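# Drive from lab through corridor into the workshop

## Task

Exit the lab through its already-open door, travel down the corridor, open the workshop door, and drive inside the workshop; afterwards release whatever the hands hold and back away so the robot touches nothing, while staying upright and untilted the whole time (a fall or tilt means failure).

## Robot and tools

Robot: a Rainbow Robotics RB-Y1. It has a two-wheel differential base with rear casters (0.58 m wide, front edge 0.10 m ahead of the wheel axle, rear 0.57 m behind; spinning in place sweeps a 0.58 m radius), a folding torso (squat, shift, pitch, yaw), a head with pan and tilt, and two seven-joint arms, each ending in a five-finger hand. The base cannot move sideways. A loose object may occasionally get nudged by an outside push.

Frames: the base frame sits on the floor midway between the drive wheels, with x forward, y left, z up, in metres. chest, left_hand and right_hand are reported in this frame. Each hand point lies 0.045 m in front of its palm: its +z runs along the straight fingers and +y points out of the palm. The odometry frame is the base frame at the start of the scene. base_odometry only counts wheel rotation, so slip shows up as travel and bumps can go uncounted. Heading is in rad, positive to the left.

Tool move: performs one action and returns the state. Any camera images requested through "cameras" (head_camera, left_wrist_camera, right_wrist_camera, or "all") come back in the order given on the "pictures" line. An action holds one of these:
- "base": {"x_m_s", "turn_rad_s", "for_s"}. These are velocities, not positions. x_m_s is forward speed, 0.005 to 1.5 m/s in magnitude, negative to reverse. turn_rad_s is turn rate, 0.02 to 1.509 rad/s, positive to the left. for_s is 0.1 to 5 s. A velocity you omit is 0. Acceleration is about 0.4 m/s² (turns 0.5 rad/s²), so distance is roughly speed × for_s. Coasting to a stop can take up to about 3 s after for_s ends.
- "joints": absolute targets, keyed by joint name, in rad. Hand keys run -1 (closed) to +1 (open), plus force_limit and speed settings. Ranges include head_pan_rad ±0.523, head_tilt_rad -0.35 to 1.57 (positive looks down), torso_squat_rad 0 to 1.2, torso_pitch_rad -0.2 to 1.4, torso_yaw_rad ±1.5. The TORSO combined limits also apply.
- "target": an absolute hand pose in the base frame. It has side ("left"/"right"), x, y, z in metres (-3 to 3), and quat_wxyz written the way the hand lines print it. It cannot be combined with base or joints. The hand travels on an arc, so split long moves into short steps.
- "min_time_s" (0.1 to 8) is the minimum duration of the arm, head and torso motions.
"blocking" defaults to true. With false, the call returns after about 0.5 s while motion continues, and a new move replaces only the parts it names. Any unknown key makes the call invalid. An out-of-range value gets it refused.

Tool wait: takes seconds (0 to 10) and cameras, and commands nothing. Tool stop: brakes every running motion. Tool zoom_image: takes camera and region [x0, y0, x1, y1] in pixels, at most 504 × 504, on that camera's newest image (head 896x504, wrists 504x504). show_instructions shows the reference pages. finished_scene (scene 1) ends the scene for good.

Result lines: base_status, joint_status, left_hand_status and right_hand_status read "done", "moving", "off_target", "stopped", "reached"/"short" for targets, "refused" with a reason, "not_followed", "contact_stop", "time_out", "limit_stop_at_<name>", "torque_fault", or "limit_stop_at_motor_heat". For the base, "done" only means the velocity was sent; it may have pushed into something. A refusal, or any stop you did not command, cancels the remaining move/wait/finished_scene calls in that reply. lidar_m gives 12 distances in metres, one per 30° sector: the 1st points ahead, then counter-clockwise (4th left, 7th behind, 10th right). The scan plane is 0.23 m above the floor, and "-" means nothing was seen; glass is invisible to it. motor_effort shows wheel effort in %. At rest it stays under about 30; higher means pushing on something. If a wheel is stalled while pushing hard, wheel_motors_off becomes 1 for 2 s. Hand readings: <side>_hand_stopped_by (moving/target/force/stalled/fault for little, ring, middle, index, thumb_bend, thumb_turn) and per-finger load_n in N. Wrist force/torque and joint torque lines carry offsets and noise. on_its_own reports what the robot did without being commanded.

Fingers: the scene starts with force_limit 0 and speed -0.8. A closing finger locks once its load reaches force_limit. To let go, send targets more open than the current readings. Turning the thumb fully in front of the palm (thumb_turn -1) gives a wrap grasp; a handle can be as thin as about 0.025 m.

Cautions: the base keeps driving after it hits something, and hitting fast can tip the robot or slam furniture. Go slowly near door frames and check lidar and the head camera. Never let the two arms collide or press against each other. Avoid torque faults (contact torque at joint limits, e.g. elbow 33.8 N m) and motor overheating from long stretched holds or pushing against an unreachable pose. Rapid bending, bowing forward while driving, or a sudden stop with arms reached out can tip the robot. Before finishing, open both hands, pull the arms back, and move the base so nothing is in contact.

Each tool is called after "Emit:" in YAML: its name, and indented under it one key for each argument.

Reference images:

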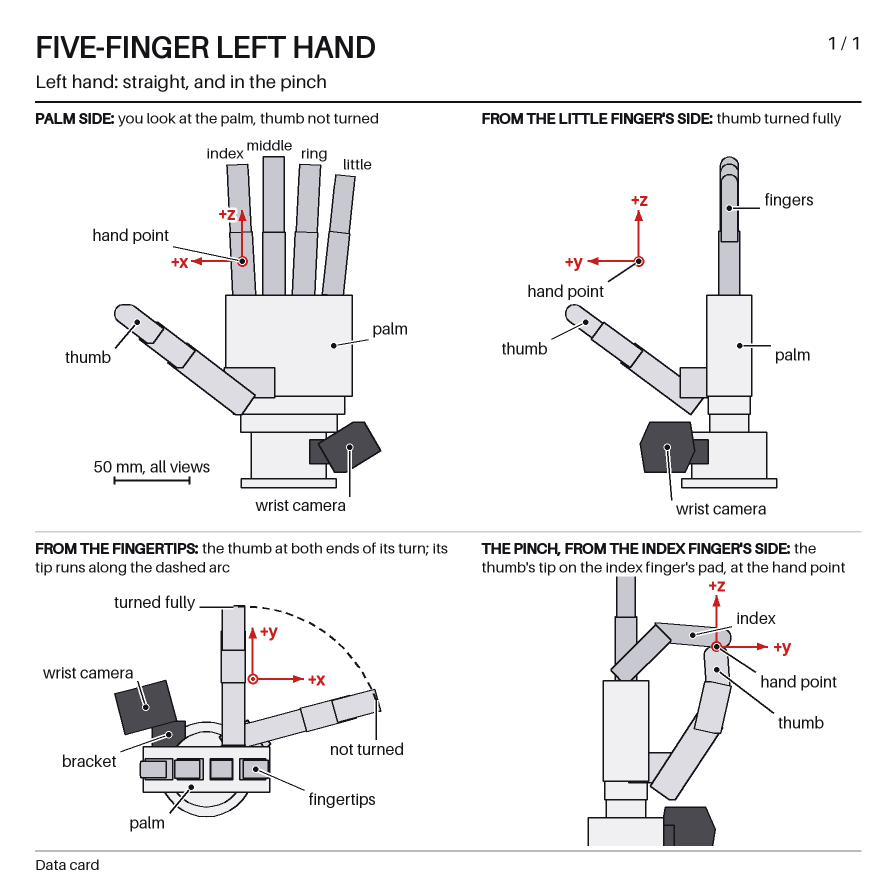

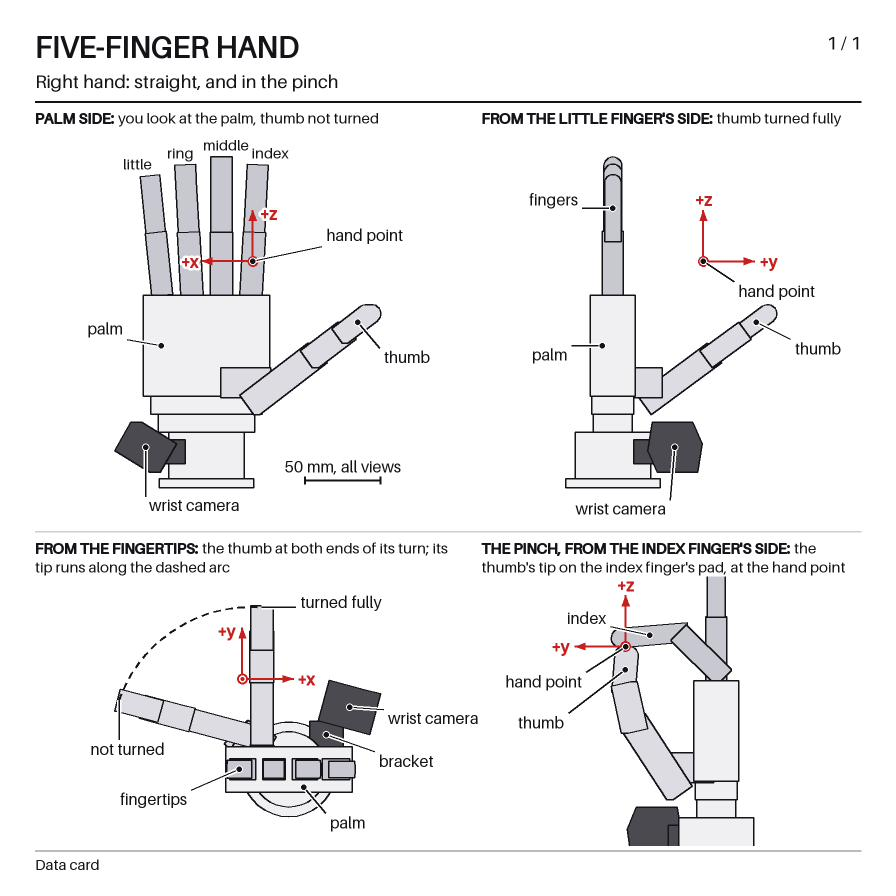

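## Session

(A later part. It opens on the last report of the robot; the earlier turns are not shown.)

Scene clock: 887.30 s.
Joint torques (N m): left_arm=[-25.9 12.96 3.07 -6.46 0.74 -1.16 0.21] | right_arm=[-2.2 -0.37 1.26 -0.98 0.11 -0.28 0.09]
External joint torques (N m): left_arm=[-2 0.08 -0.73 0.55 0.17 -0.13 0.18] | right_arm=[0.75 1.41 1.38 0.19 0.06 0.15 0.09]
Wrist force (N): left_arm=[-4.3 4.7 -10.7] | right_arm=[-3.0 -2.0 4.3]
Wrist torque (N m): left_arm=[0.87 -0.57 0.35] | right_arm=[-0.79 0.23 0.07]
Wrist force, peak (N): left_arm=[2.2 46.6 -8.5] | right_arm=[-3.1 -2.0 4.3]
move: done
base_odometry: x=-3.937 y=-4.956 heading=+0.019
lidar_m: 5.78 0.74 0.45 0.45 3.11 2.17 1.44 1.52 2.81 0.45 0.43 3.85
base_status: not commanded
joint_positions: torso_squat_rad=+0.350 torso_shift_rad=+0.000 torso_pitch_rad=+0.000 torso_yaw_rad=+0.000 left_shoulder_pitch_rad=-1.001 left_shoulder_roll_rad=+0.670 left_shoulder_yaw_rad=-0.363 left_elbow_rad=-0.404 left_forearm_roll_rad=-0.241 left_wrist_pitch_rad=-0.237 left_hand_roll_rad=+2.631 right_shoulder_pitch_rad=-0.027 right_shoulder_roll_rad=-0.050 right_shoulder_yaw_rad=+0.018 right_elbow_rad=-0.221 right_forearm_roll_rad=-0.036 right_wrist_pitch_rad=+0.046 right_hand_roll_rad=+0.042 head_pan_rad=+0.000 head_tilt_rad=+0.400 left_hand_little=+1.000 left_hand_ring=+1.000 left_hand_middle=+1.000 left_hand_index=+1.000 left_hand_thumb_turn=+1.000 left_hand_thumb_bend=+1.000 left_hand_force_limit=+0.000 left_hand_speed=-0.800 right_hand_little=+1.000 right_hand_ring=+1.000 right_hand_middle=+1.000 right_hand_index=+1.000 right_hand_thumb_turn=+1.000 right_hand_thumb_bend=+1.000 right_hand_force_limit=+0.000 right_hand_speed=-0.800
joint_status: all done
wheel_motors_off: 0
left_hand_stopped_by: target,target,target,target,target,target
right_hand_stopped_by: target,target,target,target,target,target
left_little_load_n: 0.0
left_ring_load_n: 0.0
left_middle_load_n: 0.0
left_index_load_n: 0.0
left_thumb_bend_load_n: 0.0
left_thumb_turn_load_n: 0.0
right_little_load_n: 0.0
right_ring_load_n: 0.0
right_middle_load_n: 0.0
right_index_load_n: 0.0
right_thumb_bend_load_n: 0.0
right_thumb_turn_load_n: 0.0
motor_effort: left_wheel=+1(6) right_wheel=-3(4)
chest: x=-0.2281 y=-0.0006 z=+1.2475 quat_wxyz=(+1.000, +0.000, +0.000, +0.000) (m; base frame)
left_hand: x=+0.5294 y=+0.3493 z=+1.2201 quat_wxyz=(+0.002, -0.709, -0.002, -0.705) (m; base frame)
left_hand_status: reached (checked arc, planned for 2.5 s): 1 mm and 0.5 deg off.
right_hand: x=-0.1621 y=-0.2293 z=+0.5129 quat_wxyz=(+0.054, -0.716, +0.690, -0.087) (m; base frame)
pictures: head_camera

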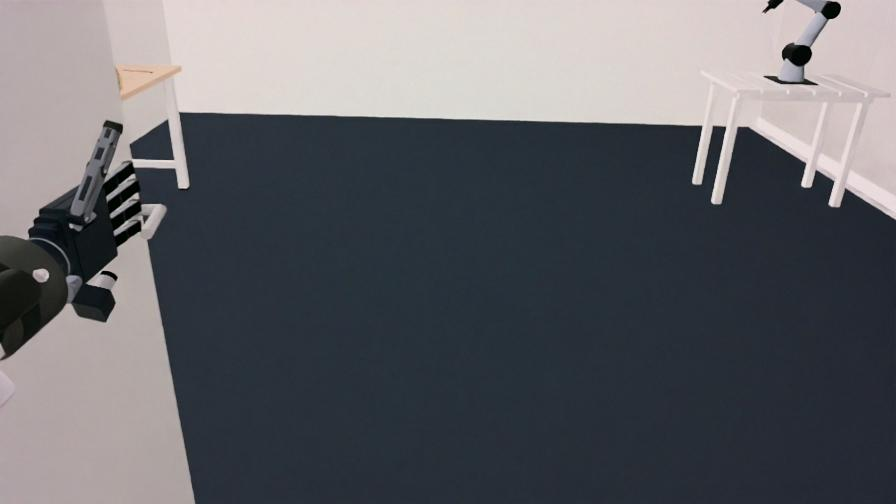

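Emit:
move:
  target: {"side": "left", "x": 0.4, "y": 0.15, "z": 1.18, "quat_wxyz": [0, 0.7071, 0, 0.7071]}
  min_time_s: 1.5

Emit:
move:
  target: {"side": "left", "x": 0.3, "y": 0.08, "z": 1.15, "quat_wxyz": [0, 0.7071, 0, 0.7071]}
  min_time_s: 1.5

Emit:
move:
  joints: {"left_shoulder_pitch_rad": 0.0, "left_shoulder_roll_rad": 0.05, "left_shoulder_yaw_rad": 0.0, "left_elbow_rad": -0.22, "left_forearm_roll_rad": 0.0, "left_wrist_pitch_rad": 0.0, "left_hand_roll_rad": 0.0}
  min_time_s: 3
  cameras: ["head_camera"]

Scene clock: 912.40 s.
Joint torques (N m): left_arm=[-17.8 3.03 4.23 -10.73 -0.82 -1.88 0.13] | right_arm=[-2.75 -0.28 1.01 -1.22 0.03 -0.36 0.07]
External joint torques (N m): left_arm=[-1.76 -0.24 0.83 -0.67 -0.37 -0.18 0.1] | right_arm=[0.19 1.5 1.13 -0.04 -0.02 0.06 0.07]
Wrist force (N): left_arm=[-4.5 4.6 -11.1] | right_arm=[-3.0 -1.7 4.3]
Wrist torque (N m): left_arm=[0.88 -0.56 0.16] | right_arm=[-0.73 0.23 0.08]
Wrist force, peak (N): left_arm=[-4.1 5.3 -11.6] | right_arm=[-3.0 -2.1 4.4]
move: done
base_odometry: x=-3.938 y=-4.956 heading=+0.019
lidar_m: 5.77 0.85 0.45 0.44 3.10 2.18 1.44 1.50 2.82 0.45 0.42 3.84
base_status: not commanded
joint_positions: torso_squat_rad=+0.350 torso_shift_rad=+0.000 torso_pitch_rad=+0.000 torso_yaw_rad=+0.000 left_shoulder_pitch_rad=-0.305 left_shoulder_roll_rad=+0.244 left_shoulder_yaw_rad=-0.145 left_elbow_rad=-1.721 left_forearm_roll_rad=-0.369 left_wrist_pitch_rad=+0.487 left_hand_roll_rad=+2.193 right_shoulder_pitch_rad=-0.027 right_shoulder_roll_rad=-0.050 right_shoulder_yaw_rad=+0.018 right_elbow_rad=-0.221 right_forearm_roll_rad=-0.036 right_wrist_pitch_rad=+0.046 right_hand_roll_rad=+0.042 head_pan_rad=+0.000 head_tilt_rad=+0.400 left_hand_little=+1.000 left_hand_ring=+1.000 left_hand_middle=+1.000 left_hand_index=+1.000 left_hand_thumb_turn=+1.000 left_hand_thumb_bend=+1.000 left_hand_force_limit=+0.000 left_hand_speed=-0.800 right_hand_little=+1.000 right_hand_ring=+1.000 right_hand_middle=+1.000 right_hand_index=+1.000 right_hand_thumb_turn=+1.000 right_hand_thumb_bend=+1.000 right_hand_force_limit=+0.000 right_hand_speed=-0.800
joint_status: all done
wheel_motors_off: 0
left_hand_stopped_by: target,target,target,target,target,target
right_hand_stopped_by: target,target,target,target,target,target
left_little_load_n: 0.0
left_ring_load_n: 0.0
left_middle_load_n: 0.0
left_index_load_n: 0.0
left_thumb_bend_load_n: 0.0
left_thumb_turn_load_n: 0.0
right_little_load_n: 0.0
right_ring_load_n: 0.0
right_middle_load_n: 0.0
right_index_load_n: 0.0
right_thumb_bend_load_n: 0.0
right_thumb_turn_load_n: 0.0
motor_effort: left_wheel=+5(8) right_wheel=-5(6)
chest: x=-0.2280 y=-0.0005 z=+1.2475 quat_wxyz=(+1.000, +0.000, +0.000, +0.000) (m; base frame)
left_hand: x=+0.4000 y=+0.1501 z=+1.1799 quat_wxyz=(+0.000, -0.707, +0.000, -0.707) (m; base frame)
left_hand_status: reached (checked arc, planned for 1.5 s): 0 mm and 0.0 deg off.
right_hand: x=-0.1621 y=-0.2293 z=+0.5129 quat_wxyz=(+0.054, -0.716, +0.690, -0.087) (m; base frame)
pictures: none

Scene clock: 914.23 s.
Joint torques (N m): left_arm=[-10.03 -3.32 0.04 -11.46 -0.89 -1.74 -0.23] | right_arm=[-2.28 -0.64 0.69 -1.32 0.17 -0.38 0.1]
External joint torques (N m): left_arm=[-0.08 -0.3 0.16 -0.99 -0.46 -0.02 -0.26] | right_arm=[0.66 1.13 0.81 -0.14 0.12 0.04 0.1]
Wrist force (N): left_arm=[-4.2 4.7 -10.9] | right_arm=[-3.0 -1.7 4.3]
Wrist torque (N m): left_arm=[0.90 -0.59 0.17] | right_arm=[-0.73 0.23 0.08]
Wrist force, peak (N): left_arm=[-4.4 5.0 -11.2] | right_arm=[-3.1 -2.0 4.4]
move: done
base_odometry: x=-3.938 y=-4.956 heading=+0.019
lidar_m: 5.78 0.83 0.45 0.44 3.11 2.18 1.44 1.51 2.81 0.46 0.43 3.83
base_status: not commanded
joint_positions: torso_squat_rad=+0.350 torso_shift_rad=+0.000 torso_pitch_rad=+0.000 torso_yaw_rad=+0.000 left_shoulder_pitch_rad=+0.062 left_shoulder_roll_rad=+0.005 left_shoulder_yaw_rad=-0.316 left_elbow_rad=-2.020 left_forearm_roll_rad=-0.676 left_wrist_pitch_rad=+0.483 left_hand_roll_rad=+2.175 right_shoulder_pitch_rad=-0.027 right_shoulder_roll_rad=-0.050 right_shoulder_yaw_rad=+0.018 right_elbow_rad=-0.221 right_forearm_roll_rad=-0.036 right_wrist_pitch_rad=+0.046 right_hand_roll_rad=+0.042 head_pan_rad=+0.000 head_tilt_rad=+0.400 left_hand_little=+1.000 left_hand_ring=+1.000 left_hand_middle=+1.000 left_hand_index=+1.000 left_hand_thumb_turn=+1.000 left_hand_thumb_bend=+1.000 left_hand_force_limit=+0.000 left_hand_speed=-0.800 right_hand_little=+1.000 right_hand_ring=+1.000 right_hand_middle=+1.000 right_hand_index=+1.000 right_hand_thumb_turn=+1.000 right_hand_thumb_bend=+1.000 right_hand_force_limit=+0.000 right_hand_speed=-0.800
joint_status: all done
wheel_motors_off: 0
left_hand_stopped_by: target,target,target,target,target,target
right_hand_stopped_by: target,target,target,target,target,target
left_little_load_n: 0.0
left_ring_load_n: 0.0
left_middle_load_n: 0.0
left_index_load_n: 0.0
left_thumb_bend_load_n: 0.0
left_thumb_turn_load_n: 0.0
right_little_load_n: 0.0
right_ring_load_n: 0.0
right_middle_load_n: 0.0
right_index_load_n: 0.0
right_thumb_bend_load_n: 0.0
right_thumb_turn_load_n: 0.0
motor_effort: left_wheel=+5(8) right_wheel=-5(6)
chest: x=-0.2280 y=-0.0005 z=+1.2475 quat_wxyz=(+1.000, +0.000, +0.000, +0.000) (m; base frame)
left_hand: x=+0.3001 y=+0.0800 z=+1.1501 quat_wxyz=(+0.000, -0.707, +0.000, -0.707) (m; base frame)
left_hand_status: reached (checked arc, planned for 1.5 s): 0 mm and 0.0 deg off.
right_hand: x=-0.1621 y=-0.2293 z=+0.5129 quat_wxyz=(+0.054, -0.716, +0.690, -0.087) (m; base frame)
pictures: none

Scene clock: 917.53 s.
Joint torques (N m): left_arm=[-3.66 2.42 1.19 -0.84 0.08 -0.7 -0.05] | right_arm=[-2.7 -0.59 1.31 -1.16 0.08 -0.47 0.2]
External joint torques (N m): left_arm=[-1.16 0.91 1.06 0.32 0.06 -0.18 -0.05] | right_arm=[0.24 1.19 1.43 0.02 0.04 -0.04 0.2]
Wrist force (N): left_arm=[1.6 5.8 -4.8] | right_arm=[-2.9 -2.0 4.4]
Wrist torque (N m): left_arm=[0.59 -0.78 0.46] | right_arm=[-0.79 0.22 0.07]
Wrist force, peak (N): left_arm=[-4.3 6.0 -10.3] | right_arm=[-3.1 -1.9 4.5]
move: done
base_odometry: x=-3.938 y=-4.956 heading=+0.019
lidar_m: 5.78 0.83 0.45 0.45 3.10 2.18 1.44 1.50 2.82 0.45 0.43 3.83
base_status: not commanded
joint_positions: torso_squat_rad=+0.350 torso_shift_rad=+0.000 torso_pitch_rad=+0.000 torso_yaw_rad=+0.000 left_shoulder_pitch_rad=+0.000 left_shoulder_roll_rad=+0.050 left_shoulder_yaw_rad=+0.000 left_elbow_rad=-0.220 left_forearm_roll_rad=+0.000 left_wrist_pitch_rad=+0.000 left_hand_roll_rad=+0.000 right_shoulder_pitch_rad=-0.027 right_shoulder_roll_rad=-0.050 right_shoulder_yaw_rad=+0.018 right_elbow_rad=-0.221 right_forearm_roll_rad=-0.036 right_wrist_pitch_rad=+0.046 right_hand_roll_rad=+0.042 head_pan_rad=+0.000 head_tilt_rad=+0.400 left_hand_little=+1.000 left_hand_ring=+1.000 left_hand_middle=+1.000 left_hand_index=+1.000 left_hand_thumb_turn=+1.000 left_hand_thumb_bend=+1.000 left_hand_force_limit=+0.000 left_hand_speed=-0.800 right_hand_little=+1.000 right_hand_ring=+1.000 right_hand_middle=+1.000 right_hand_index=+1.000 right_hand_thumb_turn=+1.000 right_hand_thumb_bend=+1.000 right_hand_force_limit=+0.000 right_hand_speed=-0.800
joint_status: all done
wheel_motors_off: 0
left_hand_stopped_by: target,target,target,target,target,target
right_hand_stopped_by: target,target,target,target,target,target
left_little_load_n: 0.0
left_ring_load_n: 0.0
left_middle_load_n: 0.0
left_index_load_n: 0.0
left_thumb_bend_load_n: 0.0
left_thumb_turn_load_n: 0.0
right_little_load_n: 0.0
right_ring_load_n: 0.0
right_middle_load_n: 0.0
right_index_load_n: 0.0
right_thumb_bend_load_n: 0.0
right_thumb_turn_load_n: 0.0
motor_effort: left_wheel=+6(8) right_wheel=-5(6)
chest: x=-0.2280 y=-0.0005 z=+1.2475 quat_wxyz=(+1.000, +0.000, +0.000, +0.000) (m; base frame)
left_hand: x=-0.1697 y=+0.2293 z=+0.5112 quat_wxyz=(+0.095, -0.701, +0.705, -0.060) (m; base frame)
right_hand: x=-0.1621 y=-0.2293 z=+0.5129 quat_wxyz=(+0.054, -0.716, +0.690, -0.087) (m; base frame)
pictures: head_camera

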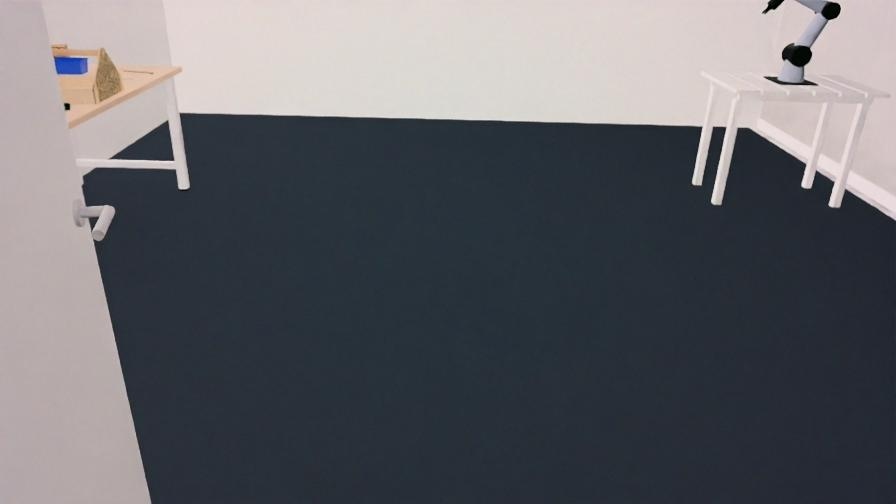

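Emit:
move:
  base: {"x_m_s": 0.4, "for_s": 5}
  cameras: ["head_camera"]

Scene clock: 931.43 s.
Joint torques (N m): left_arm=[-2.91 2.43 1.38 -1.08 0.14 -0.63 -0.14] | right_arm=[-2.24 -0.46 1.19 -0.92 0.1 -0.34 0.21]
External joint torques (N m): left_arm=[-0.41 0.92 1.24 0.07 0.12 -0.11 -0.14] | right_arm=[0.7 1.32 1.31 0.25 0.05 0.09 0.21]
Wrist force (N): left_arm=[1.2 6.1 -5.0] | right_arm=[-3.1 -1.7 4.2]
Wrist torque (N m): left_arm=[0.65 -0.73 0.42] | right_arm=[-0.73 0.24 0.07]
Wrist force, peak (N): left_arm=[1.3 6.8 -5.4] | right_arm=[-3.1 -2.3 4.5]
move: done
base_odometry: x=-1.938 y=-4.918 heading=+0.019
lidar_m: 3.78 3.71 2.48 1.72 2.51 1.20 1.82 1.88 2.48 1.97 2.81 2.40
base_status: done (sent for 5 of 5 s)
joint_positions: torso_squat_rad=+0.350 torso_shift_rad=+0.000 torso_pitch_rad=+0.000 torso_yaw_rad=+0.000 left_shoulder_pitch_rad=+0.000 left_shoulder_roll_rad=+0.050 left_shoulder_yaw_rad=+0.000 left_elbow_rad=-0.220 left_forearm_roll_rad=+0.000 left_wrist_pitch_rad=+0.000 left_hand_roll_rad=+0.000 right_shoulder_pitch_rad=-0.027 right_shoulder_roll_rad=-0.050 right_shoulder_yaw_rad=+0.018 right_elbow_rad=-0.221 right_forearm_roll_rad=-0.036 right_wrist_pitch_rad=+0.046 right_hand_roll_rad=+0.042 head_pan_rad=+0.000 head_tilt_rad=+0.400 left_hand_little=+1.000 left_hand_ring=+1.000 left_hand_middle=+1.000 left_hand_index=+1.000 left_hand_thumb_turn=+1.000 left_hand_thumb_bend=+1.000 left_hand_force_limit=+0.000 left_hand_speed=-0.800 right_hand_little=+1.000 right_hand_ring=+1.000 right_hand_middle=+1.000 right_hand_index=+1.000 right_hand_thumb_turn=+1.000 right_hand_thumb_bend=+1.000 right_hand_force_limit=+0.000 right_hand_speed=-0.800
joint_status: not commanded
wheel_motors_off: 0
left_hand_stopped_by: target,target,target,target,target,target
right_hand_stopped_by: target,target,target,target,target,target
left_little_load_n: 0.0
left_ring_load_n: 0.0
left_middle_load_n: 0.0
left_index_load_n: 0.0
left_thumb_bend_load_n: 0.0
left_thumb_turn_load_n: 0.0
right_little_load_n: 0.0
right_ring_load_n: 0.0
right_middle_load_n: 0.0
right_index_load_n: 0.0
right_thumb_bend_load_n: 0.0
right_thumb_turn_load_n: 0.0
motor_effort: left_wheel=+5(33) right_wheel=-7(18)
chest: x=-0.2280 y=-0.0005 z=+1.2475 quat_wxyz=(+1.000, +0.000, +0.000, +0.000) (m; base frame)
left_hand: x=-0.1696 y=+0.2293 z=+0.5113 quat_wxyz=(+0.095, -0.701, +0.705, -0.060) (m; base frame)
right_hand: x=-0.1621 y=-0.2293 z=+0.5129 quat_wxyz=(+0.054, -0.716, +0.690, -0.087) (m; base frame)
pictures: head_camera

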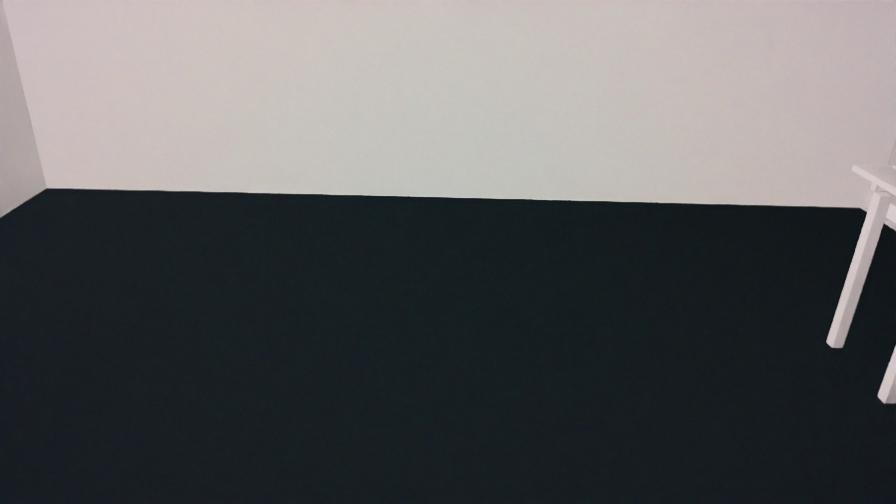

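Emit:
finished_scene:

The scene is finished: the task was done.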